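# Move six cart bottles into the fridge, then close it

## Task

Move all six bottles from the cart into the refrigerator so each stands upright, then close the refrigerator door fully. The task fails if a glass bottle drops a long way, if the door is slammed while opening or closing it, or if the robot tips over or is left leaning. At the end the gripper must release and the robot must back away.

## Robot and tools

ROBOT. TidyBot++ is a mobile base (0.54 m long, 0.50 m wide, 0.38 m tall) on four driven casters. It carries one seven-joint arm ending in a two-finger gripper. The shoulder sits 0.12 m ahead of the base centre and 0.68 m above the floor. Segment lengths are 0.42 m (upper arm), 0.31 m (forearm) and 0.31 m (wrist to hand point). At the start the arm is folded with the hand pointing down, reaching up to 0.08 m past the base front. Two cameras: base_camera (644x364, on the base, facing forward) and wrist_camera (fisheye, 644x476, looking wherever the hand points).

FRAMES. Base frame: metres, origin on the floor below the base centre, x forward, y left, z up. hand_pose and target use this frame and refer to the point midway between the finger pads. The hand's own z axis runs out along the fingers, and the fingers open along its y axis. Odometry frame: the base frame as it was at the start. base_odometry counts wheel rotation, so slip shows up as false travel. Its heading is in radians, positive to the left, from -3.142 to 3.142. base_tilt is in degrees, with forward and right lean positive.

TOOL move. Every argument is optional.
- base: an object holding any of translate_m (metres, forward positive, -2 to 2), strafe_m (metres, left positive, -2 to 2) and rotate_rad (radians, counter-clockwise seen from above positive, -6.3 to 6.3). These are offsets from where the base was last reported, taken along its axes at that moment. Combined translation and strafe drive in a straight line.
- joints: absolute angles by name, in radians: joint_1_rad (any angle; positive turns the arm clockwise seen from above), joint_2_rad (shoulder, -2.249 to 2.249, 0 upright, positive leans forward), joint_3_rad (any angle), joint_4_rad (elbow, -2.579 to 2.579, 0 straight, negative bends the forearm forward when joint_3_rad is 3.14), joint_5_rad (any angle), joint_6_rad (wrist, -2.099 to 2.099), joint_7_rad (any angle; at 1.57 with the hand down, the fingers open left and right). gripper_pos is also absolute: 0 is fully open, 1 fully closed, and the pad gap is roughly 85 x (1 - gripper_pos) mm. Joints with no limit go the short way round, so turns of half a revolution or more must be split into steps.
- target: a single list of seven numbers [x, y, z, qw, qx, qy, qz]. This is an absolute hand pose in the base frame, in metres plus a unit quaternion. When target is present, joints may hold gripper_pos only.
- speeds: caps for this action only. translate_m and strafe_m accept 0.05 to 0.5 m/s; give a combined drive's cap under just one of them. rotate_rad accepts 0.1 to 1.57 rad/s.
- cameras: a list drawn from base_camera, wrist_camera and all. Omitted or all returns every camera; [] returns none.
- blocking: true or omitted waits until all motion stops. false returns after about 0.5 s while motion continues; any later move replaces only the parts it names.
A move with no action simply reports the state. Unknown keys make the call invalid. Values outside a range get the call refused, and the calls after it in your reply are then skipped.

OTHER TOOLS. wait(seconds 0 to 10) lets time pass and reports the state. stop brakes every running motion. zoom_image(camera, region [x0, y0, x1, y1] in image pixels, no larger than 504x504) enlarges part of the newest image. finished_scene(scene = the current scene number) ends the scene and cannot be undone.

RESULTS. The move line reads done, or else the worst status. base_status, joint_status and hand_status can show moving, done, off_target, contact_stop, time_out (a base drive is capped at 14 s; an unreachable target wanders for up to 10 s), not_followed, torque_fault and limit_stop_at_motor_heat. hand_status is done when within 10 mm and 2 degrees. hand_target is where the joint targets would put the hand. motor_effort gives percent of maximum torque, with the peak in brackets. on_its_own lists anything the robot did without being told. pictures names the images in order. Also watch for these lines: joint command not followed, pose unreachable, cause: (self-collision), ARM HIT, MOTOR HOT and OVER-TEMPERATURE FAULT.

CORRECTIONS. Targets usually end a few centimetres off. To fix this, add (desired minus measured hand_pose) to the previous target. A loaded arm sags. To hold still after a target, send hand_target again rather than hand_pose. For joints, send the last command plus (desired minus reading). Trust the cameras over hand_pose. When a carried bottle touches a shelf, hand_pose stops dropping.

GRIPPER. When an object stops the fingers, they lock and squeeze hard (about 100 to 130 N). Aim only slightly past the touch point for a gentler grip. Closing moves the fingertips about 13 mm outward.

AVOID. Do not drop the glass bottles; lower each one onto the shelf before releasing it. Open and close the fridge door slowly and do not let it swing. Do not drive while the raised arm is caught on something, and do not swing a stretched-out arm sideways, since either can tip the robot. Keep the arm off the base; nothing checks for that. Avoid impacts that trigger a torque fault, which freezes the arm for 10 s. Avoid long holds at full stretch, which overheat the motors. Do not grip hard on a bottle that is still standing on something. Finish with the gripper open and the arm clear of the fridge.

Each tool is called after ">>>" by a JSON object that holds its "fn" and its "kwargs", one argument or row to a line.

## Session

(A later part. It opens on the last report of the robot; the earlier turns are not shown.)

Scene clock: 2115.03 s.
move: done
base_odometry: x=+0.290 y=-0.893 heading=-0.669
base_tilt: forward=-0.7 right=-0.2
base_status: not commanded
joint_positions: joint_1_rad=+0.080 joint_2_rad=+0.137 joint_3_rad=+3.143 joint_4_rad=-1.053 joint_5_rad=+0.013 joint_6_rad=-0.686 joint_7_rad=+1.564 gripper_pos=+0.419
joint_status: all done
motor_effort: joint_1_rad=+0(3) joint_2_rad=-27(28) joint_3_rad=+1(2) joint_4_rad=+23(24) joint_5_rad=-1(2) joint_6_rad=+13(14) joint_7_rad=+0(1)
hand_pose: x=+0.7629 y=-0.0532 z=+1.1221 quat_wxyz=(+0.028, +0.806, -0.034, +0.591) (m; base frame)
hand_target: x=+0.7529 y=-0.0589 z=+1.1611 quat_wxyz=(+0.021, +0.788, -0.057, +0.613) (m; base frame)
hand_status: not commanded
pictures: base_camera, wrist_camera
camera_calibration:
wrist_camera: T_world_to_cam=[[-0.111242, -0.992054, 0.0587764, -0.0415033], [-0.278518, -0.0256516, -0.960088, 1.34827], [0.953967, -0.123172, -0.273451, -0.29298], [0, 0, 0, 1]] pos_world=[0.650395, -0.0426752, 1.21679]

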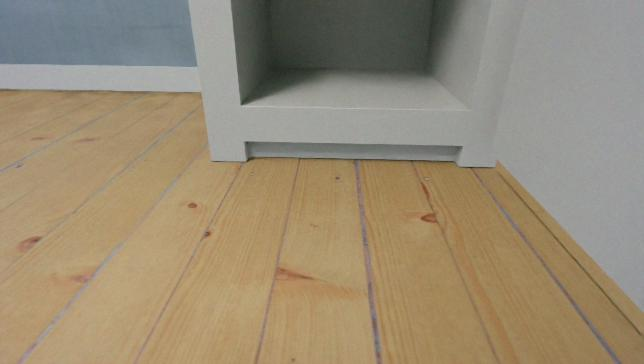

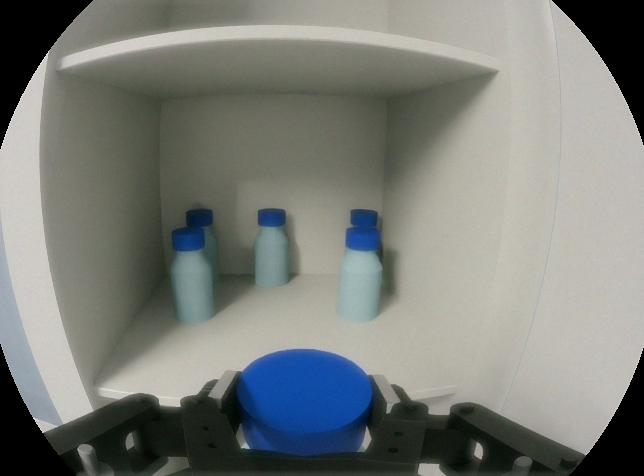

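>>> {"fn": "move", "kwargs": {
  "joints": {"joint_1_rad": 0.065},
  "base": {"translate_m": 0.42},
  "speeds": {"translate_m": 0.25},
  "cameras": ["base_camera", "wrist_camera"]
}}

Scene clock: 2158.60 s.
move: done
base_odometry: x=+0.620 y=-1.153 heading=-0.668
base_tilt: forward=-0.7 right=-0.2
base_status: done
joint_positions: joint_1_rad=+0.074 joint_2_rad=+0.143 joint_3_rad=+3.143 joint_4_rad=-1.052 joint_5_rad=+0.013 joint_6_rad=-0.687 joint_7_rad=+1.564 gripper_pos=+0.419
joint_status: all done
motor_effort: joint_1_rad=+0(2) joint_2_rad=-27(31) joint_3_rad=+1(2) joint_4_rad=+22(24) joint_5_rad=-1(2) joint_6_rad=+14(15) joint_7_rad=+1(1)
hand_pose: x=+0.7658 y=-0.0496 z=+1.1182 quat_wxyz=(+0.026, +0.808, -0.031, +0.588) (m; base frame)
hand_target: x=+0.7540 y=-0.0462 z=+1.1611 quat_wxyz=(+0.015, +0.788, -0.050, +0.613) (m; base frame)
hand_status: not commanded
pictures: base_camera, wrist_camera
camera_calibration:
wrist_camera: T_world_to_cam=[[-0.105013, -0.992721, 0.058964, -0.0423838], [-0.284451, -0.0268302, -0.958315, 1.34789], [0.952922, -0.117408, -0.279563, -0.288488], [0, 0, 0, 1]] pos_world=[0.653866, -0.039782, 1.21356]

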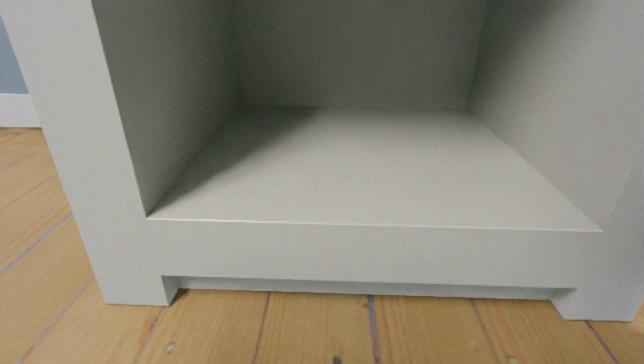

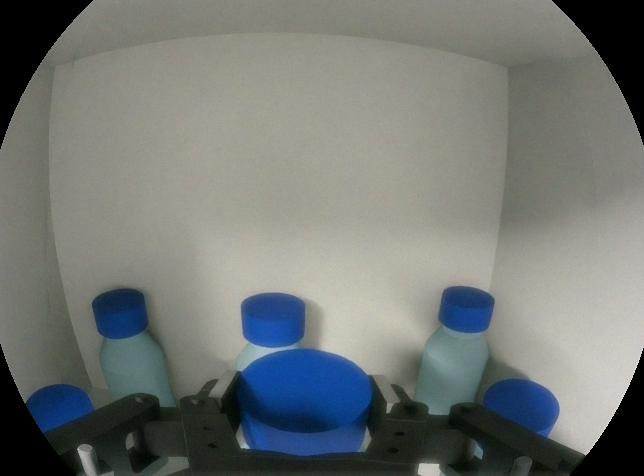

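>>> {"fn": "move", "kwargs": {
  "joints": {"joint_2_rad": 0.105, "joint_4_rad": -1.13, "joint_6_rad": -0.62},
  "cameras": ["wrist_camera"]
}}

>>> {"fn": "move", "kwargs": {
  "joints": {"joint_2_rad": 0.102, "joint_4_rad": -1.165, "joint_6_rad": -0.595},
  "cameras": ["wrist_camera"]
}}

Scene clock: 2180.30 s.
move: done
base_odometry: x=+0.620 y=-1.153 heading=-0.668
base_tilt: forward=-0.7 right=-0.2
base_status: not commanded
joint_positions: joint_1_rad=+0.074 joint_2_rad=+0.143 joint_3_rad=+3.143 joint_4_rad=-1.122 joint_5_rad=+0.013 joint_6_rad=-0.674 joint_7_rad=+1.564 gripper_pos=+0.419
joint_status: all done
motor_effort: joint_1_rad=+1(1) joint_2_rad=-27(30) joint_3_rad=+1(2) joint_4_rad=+23(25) joint_5_rad=-1(1) joint_6_rad=+13(14) joint_7_rad=+0(1)
hand_pose: x=+0.7672 y=-0.0497 z=+1.0811 quat_wxyz=(+0.026, +0.824, -0.032, +0.565) (m; base frame)
hand_target: x=+0.7571 y=-0.0456 z=+1.1167 quat_wxyz=(+0.014, +0.799, -0.048, +0.600) (m; base frame)
hand_status: not commanded
pictures: wrist_camera
camera_calibration:
wrist_camera: T_world_to_cam=[[-0.101509, -0.992985, 0.060637, -0.0446283], [-0.337745, -0.0229337, -0.940958, 1.33508], [0.935748, -0.115995, -0.333048, -0.229193], [0, 0, 0, 1]] pos_world=[0.660854, -0.040282, 1.18263]

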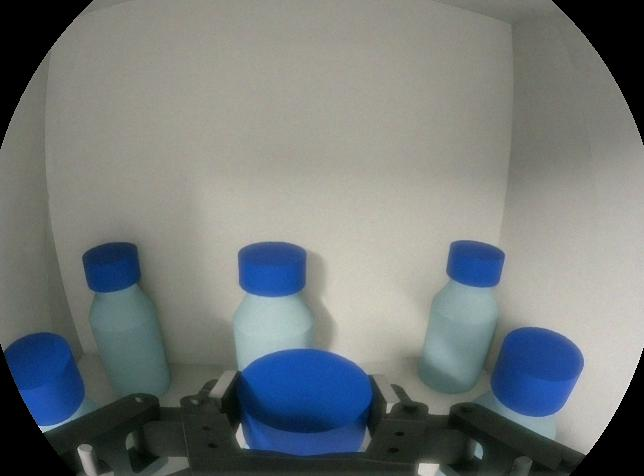

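Scene clock: 2180.97 s.
move: done
base_odometry: x=+0.620 y=-1.153 heading=-0.668
base_tilt: forward=-0.7 right=-0.2
base_status: not commanded
joint_positions: joint_1_rad=+0.074 joint_2_rad=+0.143 joint_3_rad=+3.143 joint_4_rad=-1.143 joint_5_rad=+0.013 joint_6_rad=-0.647 joint_7_rad=+1.564 gripper_pos=+0.419
joint_status: all done
motor_effort: joint_1_rad=+0(1) joint_2_rad=-27(29) joint_3_rad=+1(1) joint_4_rad=+23(23) joint_5_rad=-1(1) joint_6_rad=+13(14) joint_7_rad=+0(1)
hand_pose: x=+0.7698 y=-0.0498 z=+1.0763 quat_wxyz=(+0.026, +0.822, -0.031, +0.568) (m; base frame)
hand_target: x=+0.7584 y=-0.0454 z=+1.1052 quat_wxyz=(+0.014, +0.801, -0.048, +0.597) (m; base frame)
hand_status: not commanded
pictures: wrist_camera
camera_calibration:
wrist_camera: T_world_to_cam=[[-0.101509, -0.992988, 0.0605915, -0.0441373], [-0.332745, -0.0235094, -0.942724, 1.32942], [0.937538, -0.115856, -0.328026, -0.23995], [0, 0, 0, 1]] pos_world=[0.662842, -0.0403735, 1.17724]

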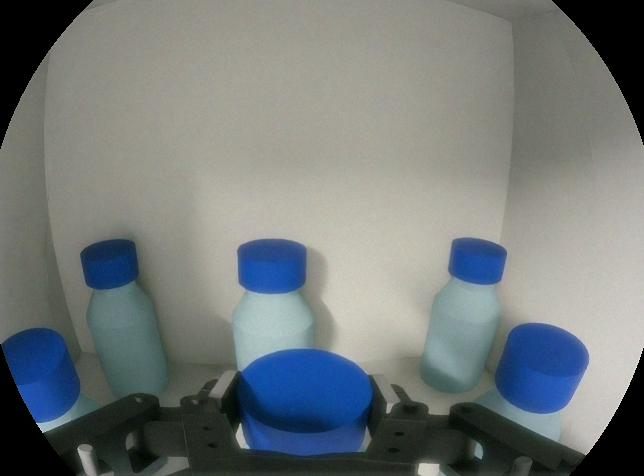

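>>> {"fn": "move", "kwargs": {
  "joints": {"joint_2_rad": 0.098, "joint_4_rad": -1.195, "joint_6_rad": -0.565},
  "cameras": ["wrist_camera"]
}}

Scene clock: 2184.33 s.
move: done
base_odometry: x=+0.620 y=-1.153 heading=-0.668
base_tilt: forward=-0.7 right=-0.2
base_status: not commanded
joint_positions: joint_1_rad=+0.074 joint_2_rad=+0.142 joint_3_rad=+3.143 joint_4_rad=-1.164 joint_5_rad=+0.013 joint_6_rad=-0.611 joint_7_rad=+1.564 gripper_pos=+0.419
joint_status: all done
motor_effort: joint_1_rad=+0(1) joint_2_rad=-24(27) joint_3_rad=+1(1) joint_4_rad=+21(23) joint_5_rad=-1(2) joint_6_rad=+11(13) joint_7_rad=+0(0)
hand_pose: x=+0.7728 y=-0.0499 z=+1.0754 quat_wxyz=(+0.026, +0.818, -0.031, +0.575) (m; base frame)
hand_target: x=+0.7594 y=-0.0452 z=+1.0987 quat_wxyz=(+0.014, +0.800, -0.048, +0.599) (m; base frame)
hand_status: not commanded
pictures: wrist_camera
camera_calibration:
wrist_camera: T_world_to_cam=[[-0.102085, -0.992949, 0.060253, -0.0430771], [-0.316734, -0.0249732, -0.948186, 1.32305], [0.943005, -0.11588, -0.311952, -0.264581], [0, 0, 0, 1]] pos_world=[0.664159, -0.0403922, 1.17456]

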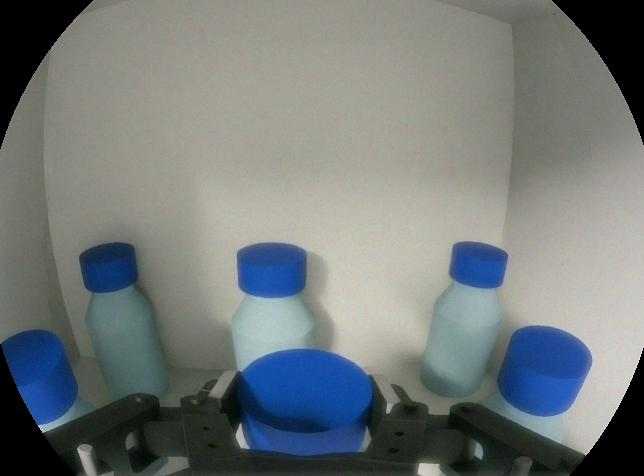

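>>> {"fn": "move", "kwargs": {
  "joints": {"joint_2_rad": 0.092, "joint_4_rad": -1.225, "joint_6_rad": -0.545},
  "cameras": ["wrist_camera"]
}}

Scene clock: 2188.00 s.
move: done
base_odometry: x=+0.620 y=-1.153 heading=-0.668
base_tilt: forward=-0.7 right=-0.2
base_status: not commanded
joint_positions: joint_1_rad=+0.074 joint_2_rad=+0.135 joint_3_rad=+3.143 joint_4_rad=-1.185 joint_5_rad=+0.013 joint_6_rad=-0.586 joint_7_rad=+1.564 gripper_pos=+0.419
joint_status: all done
motor_effort: joint_1_rad=-1(1) joint_2_rad=-21(24) joint_3_rad=+1(1) joint_4_rad=+18(20) joint_5_rad=-2(2) joint_6_rad=+9(11) joint_7_rad=+0(0)
hand_pose: x=+0.7720 y=-0.0498 z=+1.0748 quat_wxyz=(+0.026, +0.814, -0.031, +0.579) (m; base frame)
hand_target: x=+0.7585 y=-0.0450 z=+1.0904 quat_wxyz=(+0.014, +0.801, -0.047, +0.597) (m; base frame)
hand_status: not commanded
pictures: wrist_camera
camera_calibration:
wrist_camera: T_world_to_cam=[[-0.102451, -0.992929, 0.0599686, -0.0423961], [-0.306516, -0.0258407, -0.951515, 1.31789], [0.946336, -0.115865, -0.301702, -0.277641], [0, 0, 0, 1]] pos_world=[0.662354, -0.0402098, 1.17277]

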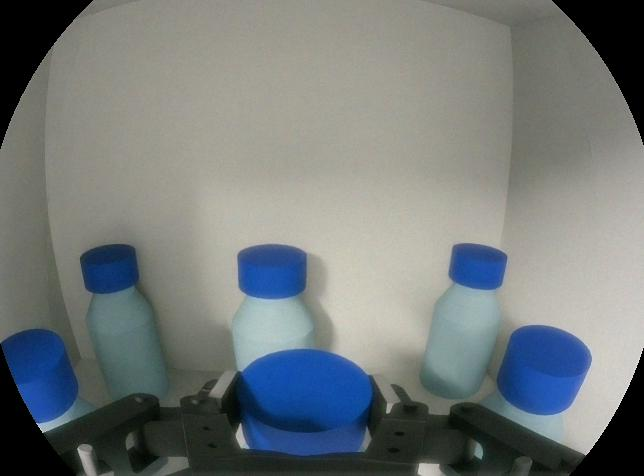

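>>> {"fn": "move", "kwargs": {
  "joints": {"gripper_pos": 0.1},
  "speeds": {"gripper_pos": 0.3},
  "cameras": ["wrist_camera"]
}}

Scene clock: 2193.00 s.
move: done
base_odometry: x=+0.620 y=-1.153 heading=-0.668
base_tilt: forward=-0.7 right=-0.2
base_status: not commanded
joint_positions: joint_1_rad=+0.074 joint_2_rad=+0.135 joint_3_rad=+3.143 joint_4_rad=-1.185 joint_5_rad=+0.013 joint_6_rad=-0.583 joint_7_rad=+1.564 gripper_pos=+0.100
joint_status: all done
motor_effort: joint_1_rad=+0(1) joint_2_rad=-23(24) joint_3_rad=+1(2) joint_4_rad=+18(20) joint_5_rad=-1(2) joint_6_rad=+9(10) joint_7_rad=+1(1)
hand_pose: x=+0.7724 y=-0.0497 z=+1.0754 quat_wxyz=(+0.026, +0.814, -0.031, +0.580) (m; base frame)
hand_target: x=+0.7585 y=-0.0450 z=+1.0904 quat_wxyz=(+0.014, +0.801, -0.047, +0.597) (m; base frame)
hand_status: not commanded
pictures: wrist_camera
camera_calibration:
wrist_camera: T_world_to_cam=[[-0.102512, -0.992926, 0.0599027, -0.0422488], [-0.303882, -0.0260813, -0.952353, 1.31736], [0.947178, -0.115831, -0.299059, -0.281309], [0, 0, 0, 1]] pos_world=[0.662442, -0.0401758, 1.173]

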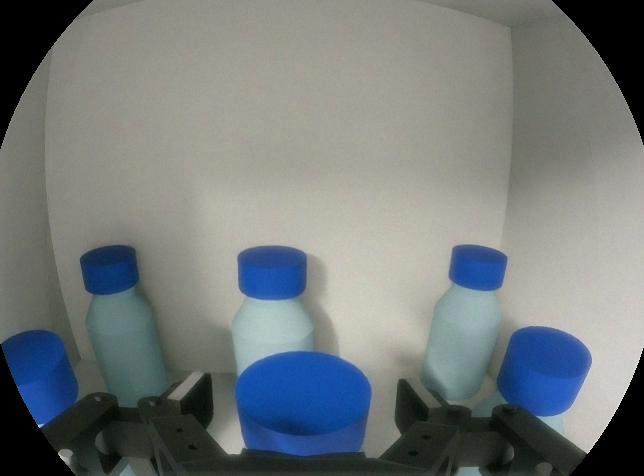

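>>> {"fn": "move", "kwargs": {
  "base": {"translate_m": -0.45},
  "joints": {"gripper_pos": 0.0},
  "speeds": {"translate_m": 0.35},
  "cameras": ["base_camera", "wrist_camera"]
}}

Scene clock: 2199.53 s.
move: done
base_odometry: x=+0.267 y=-0.874 heading=-0.668
base_tilt: forward=-0.7 right=-0.2
base_status: done
joint_positions: joint_1_rad=+0.072 joint_2_rad=+0.125 joint_3_rad=+3.143 joint_4_rad=-1.186 joint_5_rad=+0.013 joint_6_rad=-0.580 joint_7_rad=+1.564 gripper_pos=+0.000
joint_status: all done
motor_effort: joint_1_rad=+0(6) joint_2_rad=-23(28) joint_3_rad=+1(4) joint_4_rad=+19(21) joint_5_rad=-1(2) joint_6_rad=+9(10) joint_7_rad=+1(1)
hand_pose: x=+0.7690 y=-0.0483 z=+1.0819 quat_wxyz=(+0.026, +0.810, -0.030, +0.585) (m; base frame)
hand_target: x=+0.7585 y=-0.0450 z=+1.0904 quat_wxyz=(+0.014, +0.801, -0.047, +0.597) (m; base frame)
hand_status: not commanded
pictures: base_camera, wrist_camera
camera_calibration:
wrist_camera: T_world_to_cam=[[-0.101404, -0.99305, 0.0597364, -0.042249], [-0.29305, -0.0275653, -0.9557, 1.31779], [0.950705, -0.114417, -0.288218, -0.290327], [0, 0, 0, 1]] pos_world=[0.657908, -0.0388486, 1.17826]

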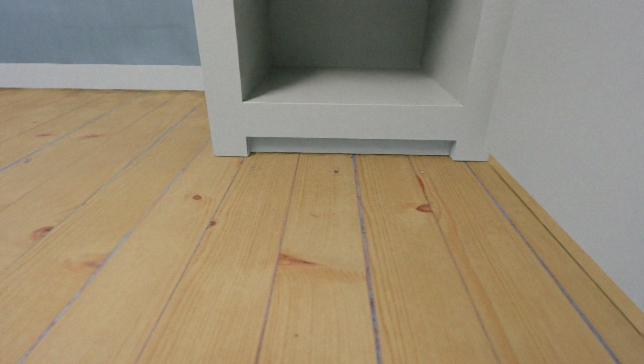

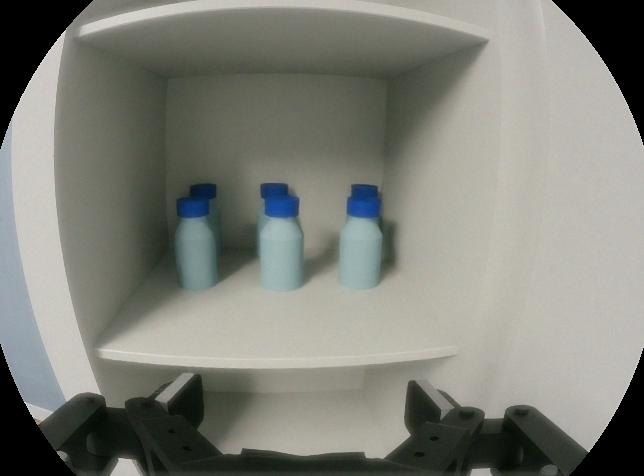

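>>> {"fn": "move", "kwargs": {
  "base": {"translate_m": -0.4},
  "joints": {"joint_1_rad": 0.0, "joint_2_rad": -0.175, "joint_4_rad": -1.6, "joint_6_rad": -0.3, "gripper_pos": 1.0},
  "speeds": {"translate_m": 0.4},
  "cameras": ["base_camera", "wrist_camera"]
}}

>>> {"fn": "move", "kwargs": {
  "joints": {"joint_1_rad": 1.0},
  "cameras": ["wrist_camera"]
}}

Scene clock: 2314.93 s.
move: done
base_odometry: x=-0.047 y=-0.626 heading=-0.668
base_tilt: forward=-0.7 right=-0.2
base_status: done
joint_positions: joint_1_rad=+0.018 joint_2_rad=-0.154 joint_3_rad=+3.143 joint_4_rad=-1.557 joint_5_rad=+0.013 joint_6_rad=-0.341 joint_7_rad=+1.564 gripper_pos=+1.000
joint_status: all done
motor_effort: joint_1_rad=+0(2) joint_2_rad=-14(26) joint_3_rad=+1(2) joint_4_rad=+19(21) joint_5_rad=-1(1) joint_6_rad=+9(10) joint_7_rad=+0(1)
hand_pose: x=+0.6710 y=-0.0110 z=+1.0963 quat_wxyz=(+0.010, +0.766, -0.007, +0.643) (m; base frame)
hand_target: x=+0.6643 y=-0.0009 z=+1.0940 quat_wxyz=(-0.009, +0.759, -0.017, +0.651) (m; base frame)
hand_status: not commanded
pictures: base_camera, wrist_camera
camera_calibration:
wrist_camera: T_world_to_cam=[[-0.0539187, -0.997011, 0.0553412, -0.0430833], [-0.147624, -0.0468539, -0.987933, 1.24146], [0.987573, -0.0614377, -0.144656, -0.370296], [0, 0, 0, 1]] pos_world=[0.546639, -0.00753762, 1.1753]

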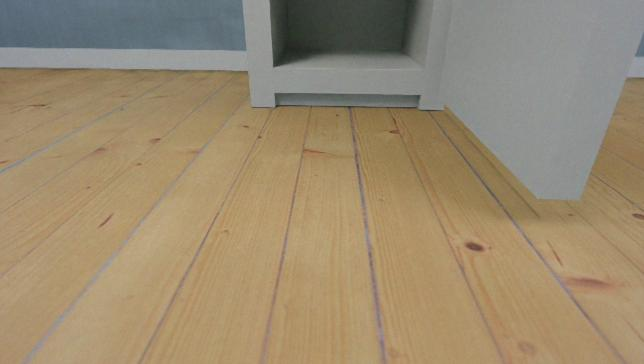

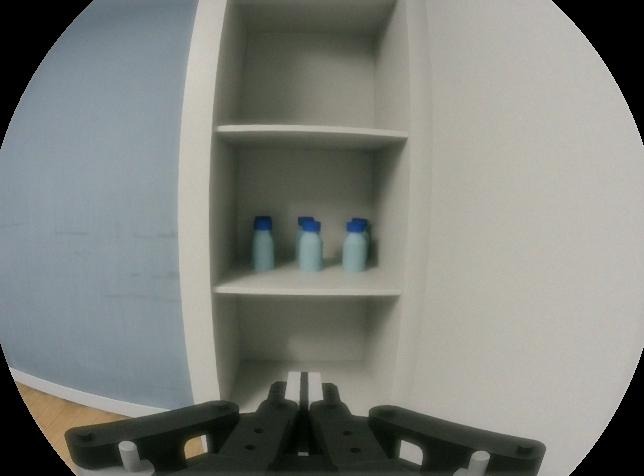

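Scene clock: 2317.20 s.
move: done
base_odometry: x=-0.047 y=-0.626 heading=-0.668
base_tilt: forward=-0.7 right=-0.2
base_status: not commanded
joint_positions: joint_1_rad=+0.985 joint_2_rad=-0.154 joint_3_rad=+3.143 joint_4_rad=-1.557 joint_5_rad=+0.013 joint_6_rad=-0.340 joint_7_rad=+1.564 gripper_pos=+1.000
joint_status: all done
motor_effort: joint_1_rad=+0(2) joint_2_rad=-14(15) joint_3_rad=+2(3) joint_4_rad=+18(20) joint_5_rad=-1(1) joint_6_rad=+10(10) joint_7_rad=+0(1)
hand_pose: x=+0.4236 y=-0.4606 z=+1.0966 quat_wxyz=(+0.308, +0.674, -0.362, +0.565) (m; base frame)
hand_target: x=+0.4129 y=-0.4594 z=+1.0940 quat_wxyz=(+0.304, +0.658, -0.379, +0.575) (m; base frame)
hand_status: not commanded
pictures: wrist_camera
camera_calibration:
wrist_camera: T_world_to_cam=[[-0.851182, -0.521947, 0.0553159, 0.0518294], [-0.121988, 0.0942221, -0.988049, 1.23833], [0.510498, -0.847758, -0.143871, -0.31446], [0, 0, 0, 1]] pos_world=[0.355708, -0.356211, 1.17542]

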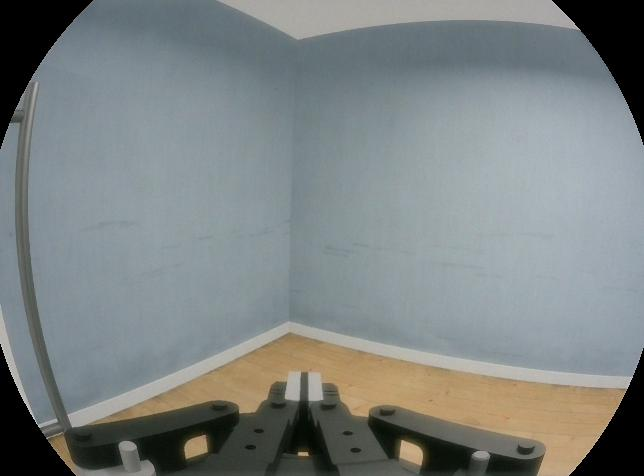

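>>> {"fn": "move", "kwargs": {
  "base": {"strafe_m": -0.75, "translate_m": 0.12},
  "speeds": {"strafe_m": 0.4},
  "cameras": ["base_camera", "wrist_camera"]
}}

>>> {"fn": "move", "kwargs": {
  "joints": {"joint_1_rad": 0.0},
  "cameras": ["base_camera", "wrist_camera"]
}}

Scene clock: 2378.63 s.
move: done
base_odometry: x=-0.418 y=-1.289 heading=-0.669
base_tilt: forward=-0.7 right=-0.2
base_status: done
joint_positions: joint_1_rad=+0.986 joint_2_rad=-0.155 joint_3_rad=+3.143 joint_4_rad=-1.559 joint_5_rad=+0.013 joint_6_rad=-0.338 joint_7_rad=+1.564 gripper_pos=+1.000
joint_status: not commanded
motor_effort: joint_1_rad=+0(2) joint_2_rad=-14(17) joint_3_rad=+1(2) joint_4_rad=+19(20) joint_5_rad=-1(1) joint_6_rad=+10(10) joint_7_rad=+1(1)
hand_pose: x=+0.4229 y=-0.4606 z=+1.0970 quat_wxyz=(+0.308, +0.674, -0.362, +0.566) (m; base frame)
hand_target: x=+0.4129 y=-0.4594 z=+1.0940 quat_wxyz=(+0.304, +0.658, -0.379, +0.575) (m; base frame)
hand_status: not commanded
pictures: base_camera, wrist_camera
camera_calibration:
wrist_camera: T_world_to_cam=[[-0.851776, -0.520982, 0.0552695, 0.0519705], [-0.120906, 0.0928276, -0.988314, 1.23788], [0.509763, -0.848505, -0.142058, -0.316136], [0, 0, 0, 1]] pos_world=[0.35509, -0.356077, 1.17564]

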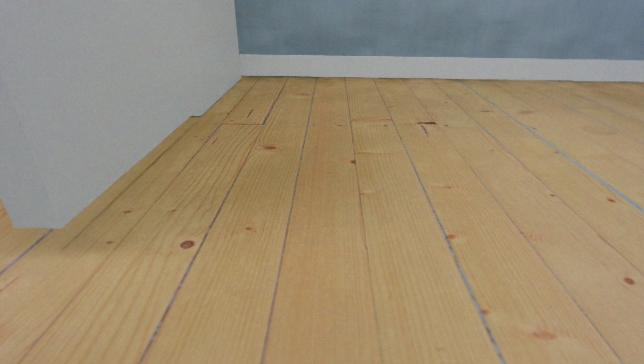

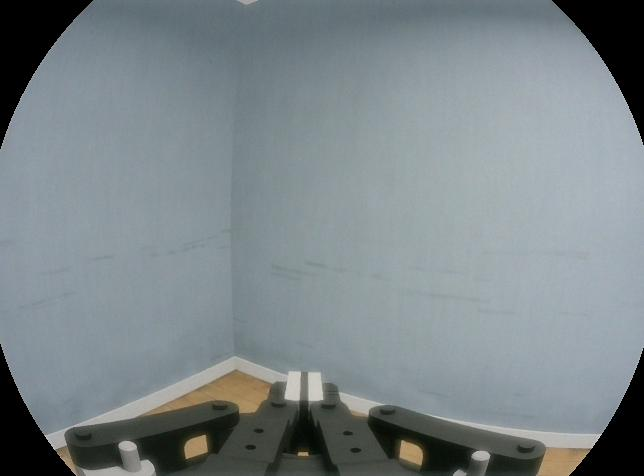

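Scene clock: 2380.90 s.
move: done
base_odometry: x=-0.418 y=-1.289 heading=-0.669
base_tilt: forward=-0.7 right=-0.2
base_status: not commanded
joint_positions: joint_1_rad=+0.015 joint_2_rad=-0.155 joint_3_rad=+3.141 joint_4_rad=-1.559 joint_5_rad=+0.013 joint_6_rad=-0.338 joint_7_rad=+1.564 gripper_pos=+1.000
joint_status: all done
motor_effort: joint_1_rad=+0(2) joint_2_rad=-14(16) joint_3_rad=+2(3) joint_4_rad=+19(20) joint_5_rad=-1(1) joint_6_rad=+10(10) joint_7_rad=+1(1)
hand_pose: x=+0.6708 y=-0.0082 z=+1.0970 quat_wxyz=(+0.008, +0.765, -0.005, +0.644) (m; base frame)
hand_target: x=+0.6643 y=-0.0009 z=+1.0940 quat_wxyz=(-0.009, +0.759, -0.017, +0.651) (m; base frame)
hand_status: not commanded
pictures: base_camera, wrist_camera
camera_calibration:
wrist_camera: T_world_to_cam=[[-0.0491846, -0.997247, 0.0554938, -0.0436897], [-0.144741, -0.0478579, -0.988312, 1.2407], [0.988246, -0.0566419, -0.141989, -0.373137], [0, 0, 0, 1]] pos_world=[0.546183, -0.00532713, 1.17564]

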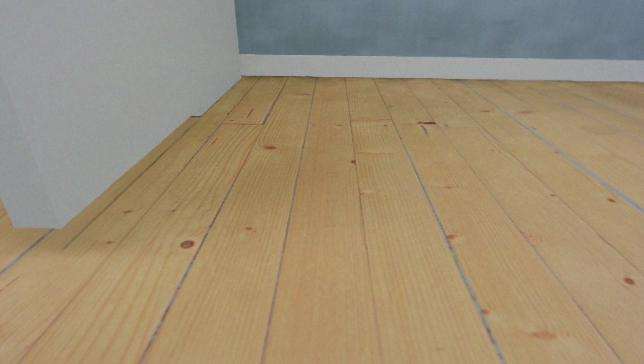

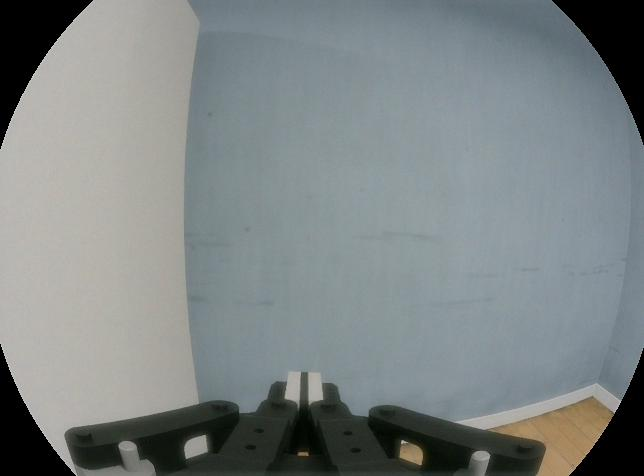

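>>> {"fn": "zoom_image", "kwargs": {
  "camera": "base_camera",
  "region": [0, 40, 300, 260]
}}

Scaled by 1.680.

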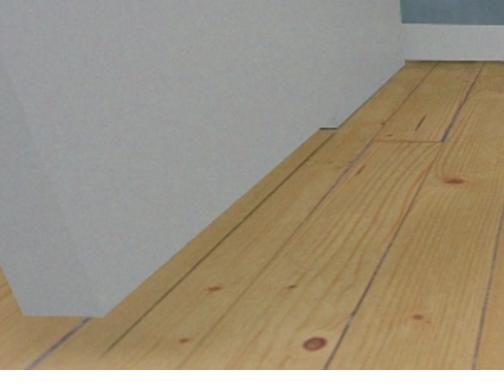

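>>> {"fn": "move", "kwargs": {
  "base": {"strafe_m": 0.12, "translate_m": 0.06},
  "speeds": {"strafe_m": 0.3},
  "cameras": ["base_camera", "wrist_camera"]
}}

>>> {"fn": "move", "kwargs": {
  "base": {"strafe_m": 0.25},
  "speeds": {"strafe_m": 0.1},
  "cameras": ["base_camera", "wrist_camera"]
}}

Scene clock: 2451.53 s.
move: done
base_odometry: x=-0.296 y=-1.232 heading=-0.669
base_tilt: forward=-0.7 right=-0.2
base_status: done
joint_positions: joint_1_rad=+0.007 joint_2_rad=-0.155 joint_3_rad=+3.138 joint_4_rad=-1.559 joint_5_rad=+0.013 joint_6_rad=-0.337 joint_7_rad=+1.564 gripper_pos=+1.000
joint_status: not commanded
motor_effort: joint_1_rad=+1(2) joint_2_rad=-14(16) joint_3_rad=+1(4) joint_4_rad=+18(21) joint_5_rad=-1(1) joint_6_rad=+10(10) joint_7_rad=+1(1)
hand_pose: x=+0.6708 y=-0.0017 z=+1.0970 quat_wxyz=(+0.005, +0.765, +0.000, +0.645) (m; base frame)
hand_target: x=+0.6643 y=-0.0009 z=+1.0940 quat_wxyz=(-0.009, +0.759, -0.017, +0.651) (m; base frame)
hand_status: not commanded
pictures: base_camera, wrist_camera
camera_calibration:
wrist_camera: T_world_to_cam=[[-0.0378991, -0.997711, 0.0560123, -0.0453704], [-0.143667, -0.0500301, -0.988361, 1.24036], [0.9889, -0.0455051, -0.141442, -0.373755], [0, 0, 0, 1]] pos_world=[0.546085, -0.000218933, 1.1756]

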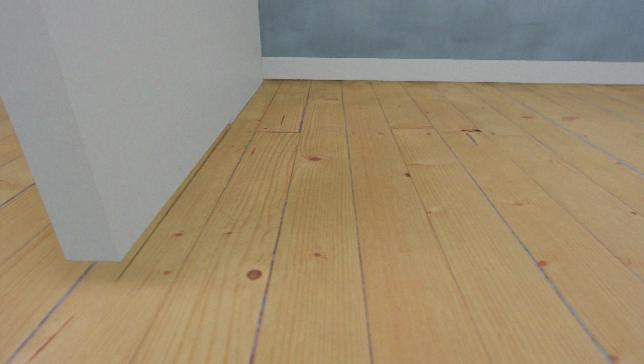

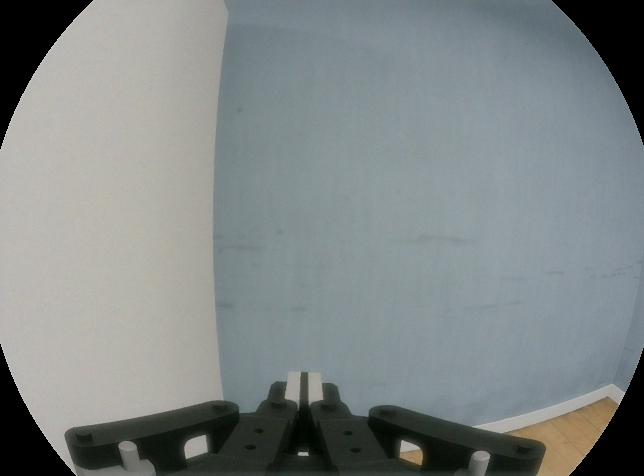

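Scene clock: 2454.63 s.
move: done
base_odometry: x=-0.141 y=-1.036 heading=-0.669
base_tilt: forward=-0.7 right=-0.2
base_status: done
joint_positions: joint_1_rad=+0.005 joint_2_rad=-0.155 joint_3_rad=+3.141 joint_4_rad=-1.559 joint_5_rad=+0.016 joint_6_rad=-0.335 joint_7_rad=+1.564 gripper_pos=+1.000
joint_status: not commanded
motor_effort: joint_1_rad=+0(10) joint_2_rad=-13(18) joint_3_rad=+1(11) joint_4_rad=+19(20) joint_5_rad=-1(5) joint_6_rad=+10(10) joint_7_rad=+0(1)
hand_pose: x=+0.6709 y=-0.0025 z=+1.0975 quat_wxyz=(+0.006, +0.764, +0.000, +0.645) (m; base frame)
hand_target: x=+0.6643 y=-0.0009 z=+1.0940 quat_wxyz=(-0.009, +0.759, -0.017, +0.651) (m; base frame)
hand_status: not commanded
pictures: base_camera, wrist_camera
camera_calibration:
wrist_camera: T_world_to_cam=[[-0.0390541, -0.9975, 0.0588937, -0.0485847], [-0.142132, -0.052794, -0.988439, 1.23984], [0.989077, -0.0469733, -0.139715, -0.375863], [0, 0, 0, 1]] pos_world=[0.546081, -0.000662566, 1.17586]

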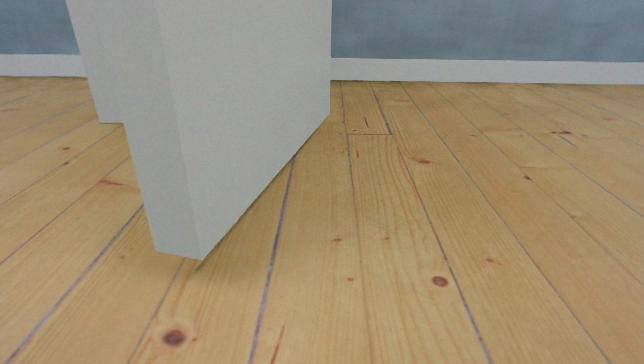

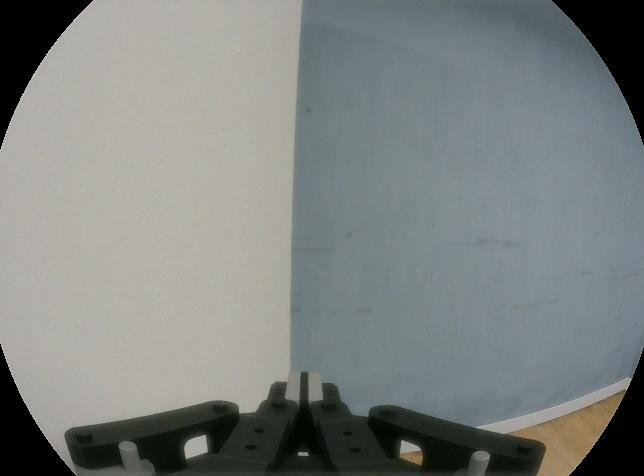

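>>> {"fn": "move", "kwargs": {
  "base": {"strafe_m": 0.2},
  "speeds": {"strafe_m": 0.12},
  "cameras": ["base_camera", "wrist_camera"]
}}

Scene clock: 2469.27 s.
move: done
base_odometry: x=-0.017 y=-0.879 heading=-0.669
base_tilt: forward=-0.7 right=-0.2
base_status: done
joint_positions: joint_1_rad=+0.005 joint_2_rad=-0.155 joint_3_rad=+3.141 joint_4_rad=-1.559 joint_5_rad=+0.017 joint_6_rad=-0.335 joint_7_rad=+1.564 gripper_pos=+1.000
joint_status: not commanded
motor_effort: joint_1_rad=+0(6) joint_2_rad=-15(16) joint_3_rad=+1(5) joint_4_rad=+19(20) joint_5_rad=-1(3) joint_6_rad=+10(10) joint_7_rad=+1(1)
hand_pose: x=+0.6709 y=-0.0030 z=+1.0975 quat_wxyz=(+0.007, +0.764, +0.000, +0.645) (m; base frame)
hand_target: x=+0.6643 y=-0.0009 z=+1.0940 quat_wxyz=(-0.009, +0.759, -0.017, +0.651) (m; base frame)
hand_status: not commanded
pictures: base_camera, wrist_camera
camera_calibration:
wrist_camera: T_world_to_cam=[[-0.0399107, -0.997472, 0.0587993, -0.0483503], [-0.142082, -0.0525829, -0.988457, 1.23983], [0.98905, -0.0478043, -0.139625, -0.375971], [0, 0, 0, 1]] pos_world=[0.546082, -0.00100737, 1.17586]

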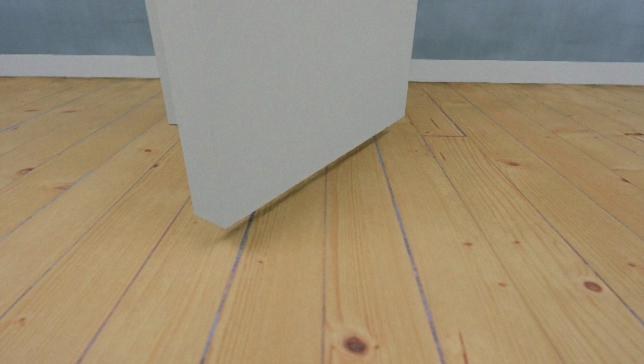

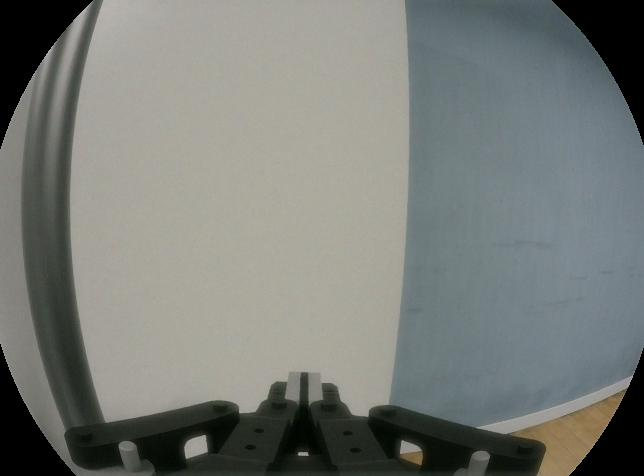

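>>> {"fn": "move", "kwargs": {
  "base": {"translate_m": 0.3, "strafe_m": 0.155},
  "speeds": {"translate_m": 0.12},
  "cameras": ["base_camera", "wrist_camera"]
}}

Scene clock: 2487.33 s.
move: done
base_odometry: x=+0.315 y=-0.943 heading=-0.669
base_tilt: forward=-0.7 right=-0.2
base_status: done
joint_positions: joint_1_rad=+0.011 joint_2_rad=-0.159 joint_3_rad=+3.149 joint_4_rad=-1.560 joint_5_rad=+0.017 joint_6_rad=-0.334 joint_7_rad=+1.562 gripper_pos=+1.000
joint_status: not commanded
motor_effort: joint_1_rad=+0(5) joint_2_rad=-14(17) joint_3_rad=+2(4) joint_4_rad=+20(20) joint_5_rad=-1(3) joint_6_rad=+9(11) joint_7_rad=+0(2)
hand_pose: x=+0.6693 y=-0.0111 z=+1.0993 quat_wxyz=(+0.010, +0.763, -0.007, +0.647) (m; base frame)
hand_target: x=+0.6643 y=-0.0009 z=+1.0940 quat_wxyz=(-0.009, +0.759, -0.017, +0.651) (m; base frame)
hand_status: not commanded
pictures: base_camera, wrist_camera
camera_calibration:
wrist_camera: T_world_to_cam=[[-0.0542585, -0.996991, 0.0553665, -0.0432694], [-0.139176, -0.047356, -0.989135, 1.23978], [0.98878, -0.0613746, -0.136187, -0.378323], [0, 0, 0, 1]] pos_world=[0.544277, -0.00764786, 1.17718]

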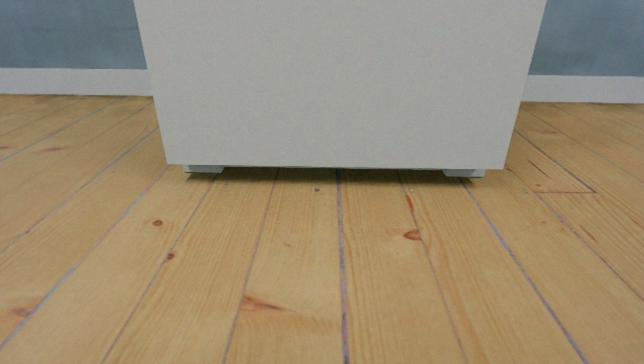

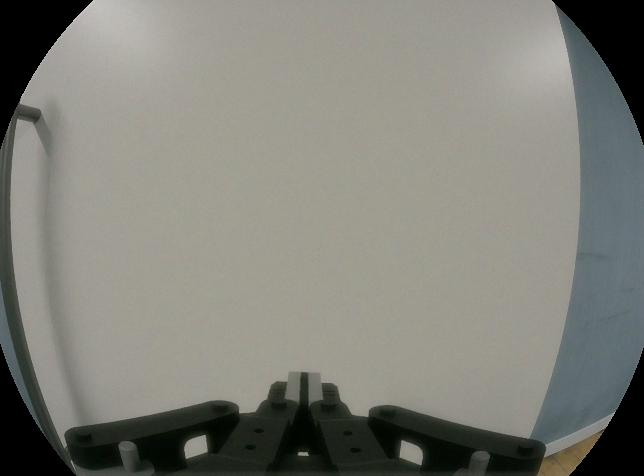

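>>> {"fn": "move", "kwargs": {
  "base": {"translate_m": 0.14, "strafe_m": 0.1},
  "speeds": {"translate_m": 0.2},
  "cameras": ["base_camera", "wrist_camera"]
}}

Scene clock: 2515.47 s.
move: done
base_odometry: x=+0.487 y=-0.952 heading=-0.669
base_tilt: forward=-0.7 right=-0.2
base_status: done
joint_positions: joint_1_rad=+0.011 joint_2_rad=-0.159 joint_3_rad=+3.148 joint_4_rad=-1.560 joint_5_rad=+0.017 joint_6_rad=-0.334 joint_7_rad=+1.562 gripper_pos=+1.000
joint_status: not commanded
motor_effort: joint_1_rad=+0(1) joint_2_rad=-14(16) joint_3_rad=+1(3) joint_4_rad=+19(21) joint_5_rad=-1(1) joint_6_rad=+10(10) joint_7_rad=+1(1)
hand_pose: x=+0.6692 y=-0.0104 z=+1.0994 quat_wxyz=(+0.010, +0.763, -0.006, +0.647) (m; base frame)
hand_target: x=+0.6643 y=-0.0009 z=+1.0940 quat_wxyz=(-0.009, +0.759, -0.017, +0.651) (m; base frame)
hand_status: not commanded
pictures: base_camera, wrist_camera
camera_calibration:
wrist_camera: T_world_to_cam=[[-0.0530512, -0.997047, 0.0555308, -0.0435255], [-0.138945, -0.0476979, -0.989151, 1.23976], [0.988878, -0.0601914, -0.136004, -0.378448], [0, 0, 0, 1]] pos_world=[0.544187, -0.00704243, 1.17725]

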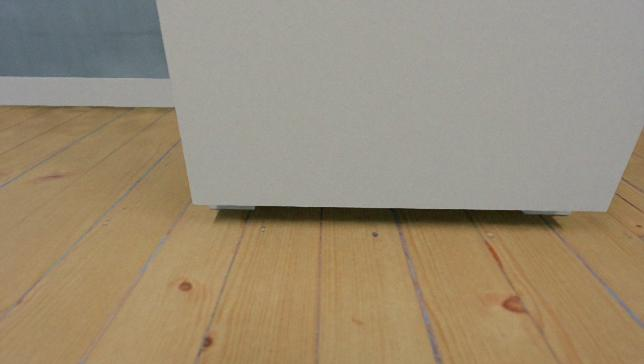

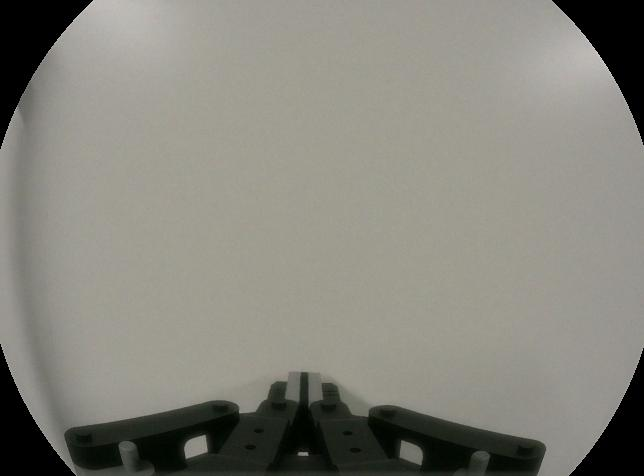

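>>> {"fn": "move", "kwargs": {
  "base": {"translate_m": 0.04},
  "speeds": {"translate_m": 0.05},
  "cameras": ["base_camera", "wrist_camera"]
}}

Scene clock: 2523.90 s.
move: done
base_odometry: x=+0.518 y=-0.976 heading=-0.669
base_tilt: forward=-0.7 right=-0.2
base_status: done
joint_positions: joint_1_rad=+0.011 joint_2_rad=-0.237 joint_3_rad=+3.148 joint_4_rad=-1.618 joint_5_rad=+0.017 joint_6_rad=-0.351 joint_7_rad=+1.562 gripper_pos=+1.000
joint_status: not commanded
motor_effort: joint_1_rad=-3(3) joint_2_rad=+0(15) joint_3_rad=-2(3) joint_4_rad=+27(31) joint_5_rad=-2(3) joint_6_rad=+21(28) joint_7_rad=+0(1)
hand_pose: x=+0.6363 y=-0.0099 z=+1.1001 quat_wxyz=(+0.009, +0.762, -0.006, +0.648) (m; base frame)
hand_target: x=+0.6643 y=-0.0009 z=+1.0940 quat_wxyz=(-0.009, +0.759, -0.017, +0.651) (m; base frame)
hand_status: not commanded
pictures: base_camera, wrist_camera
camera_calibration:
wrist_camera: T_world_to_cam=[[-0.0531772, -0.997075, 0.0548903, -0.0440709], [-0.135787, -0.0472375, -0.989611, 1.23443], [0.98931, -0.0600781, -0.132878, -0.349415], [0, 0, 0, 1]] pos_world=[0.510955, -0.00662297, 1.17759]

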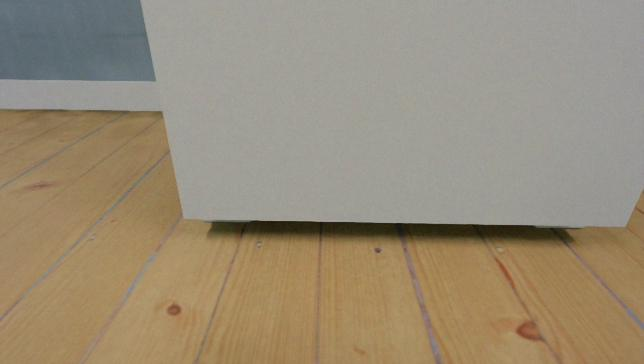

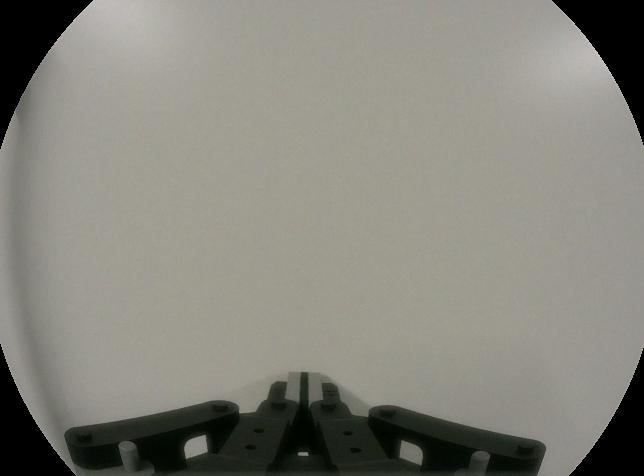

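>>> {"fn": "zoom_image", "kwargs": {
  "camera": "base_camera",
  "region": [150, 180, 350, 280]
}}

>>> {"fn": "zoom_image", "kwargs": {
  "camera": "base_camera",
  "region": [444, 180, 644, 280]
}}

Scaled by 2.520.

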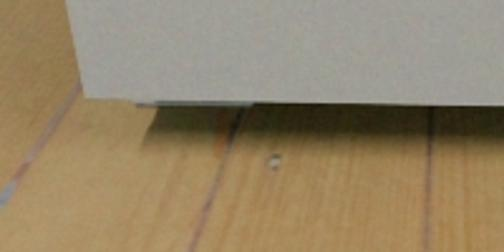

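Scaled by 2.520.

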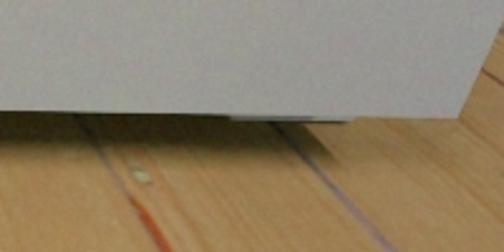

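>>> {"fn": "move", "kwargs": {
  "base": {"translate_m": -0.35},
  "speeds": {"translate_m": 0.3},
  "cameras": ["base_camera", "wrist_camera"]
}}

Scene clock: 2557.00 s.
move: done
base_odometry: x=+0.244 y=-0.759 heading=-0.669
base_tilt: forward=-0.7 right=-0.2
base_status: done
joint_positions: joint_1_rad=+0.007 joint_2_rad=-0.173 joint_3_rad=+3.145 joint_4_rad=-1.610 joint_5_rad=+0.017 joint_6_rad=-0.299 joint_7_rad=+1.562 gripper_pos=+1.000
joint_status: not commanded
motor_effort: joint_1_rad=+0(2) joint_2_rad=-13(20) joint_3_rad=+1(4) joint_4_rad=+20(25) joint_5_rad=-1(2) joint_6_rad=+9(21) joint_7_rad=+1(1)
hand_pose: x=+0.6651 y=-0.0066 z=+1.0868 quat_wxyz=(+0.008, +0.763, -0.003, +0.646) (m; base frame)
hand_target: x=+0.6643 y=-0.0009 z=+1.0940 quat_wxyz=(-0.009, +0.759, -0.017, +0.651) (m; base frame)
hand_status: not commanded
pictures: base_camera, wrist_camera
camera_calibration:
wrist_camera: T_world_to_cam=[[-0.0462774, -0.997354, 0.0560579, -0.0443616], [-0.139757, -0.0491017, -0.988968, 1.2273], [0.989104, -0.0536013, -0.137115, -0.374768], [0, 0, 0, 1]] pos_world=[0.540155, -0.00406999, 1.16486]

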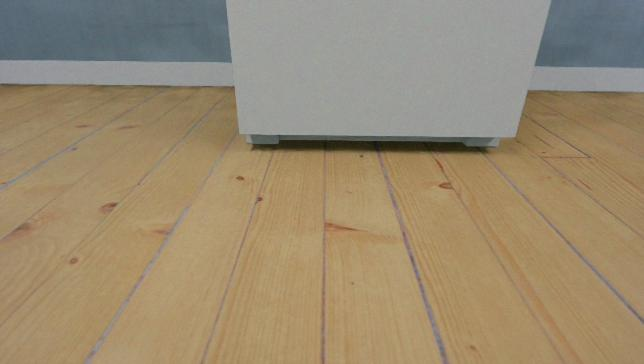

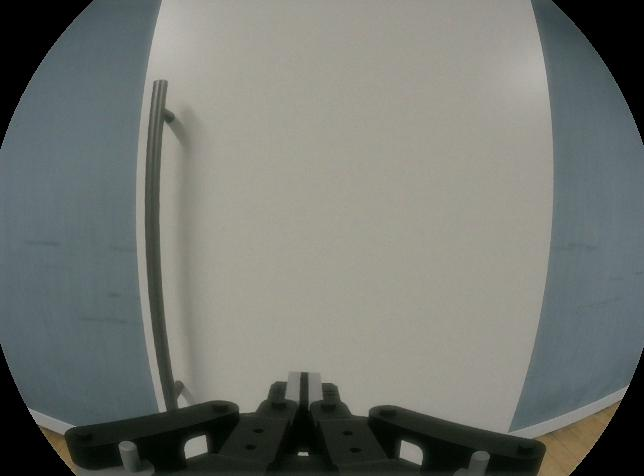

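>>> {"fn": "zoom_image", "kwargs": {
  "camera": "base_camera",
  "region": [220, 100, 420, 180]
}}

>>> {"fn": "zoom_image", "kwargs": {
  "camera": "base_camera",
  "region": [370, 100, 570, 180]
}}

Scaled by 2.520.

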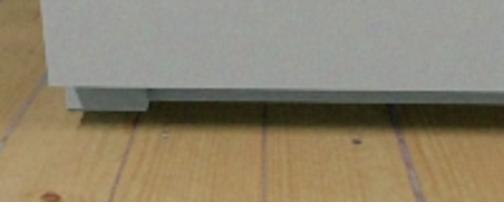

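Scaled by 2.520.

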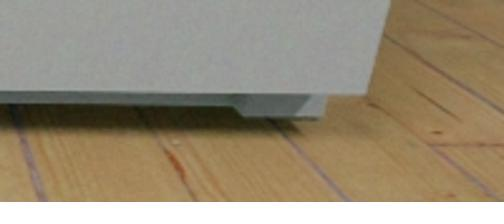

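>>> {"fn": "finished_scene", "kwargs": {
  "scene": 1
}}

The scene is finished: the task was done.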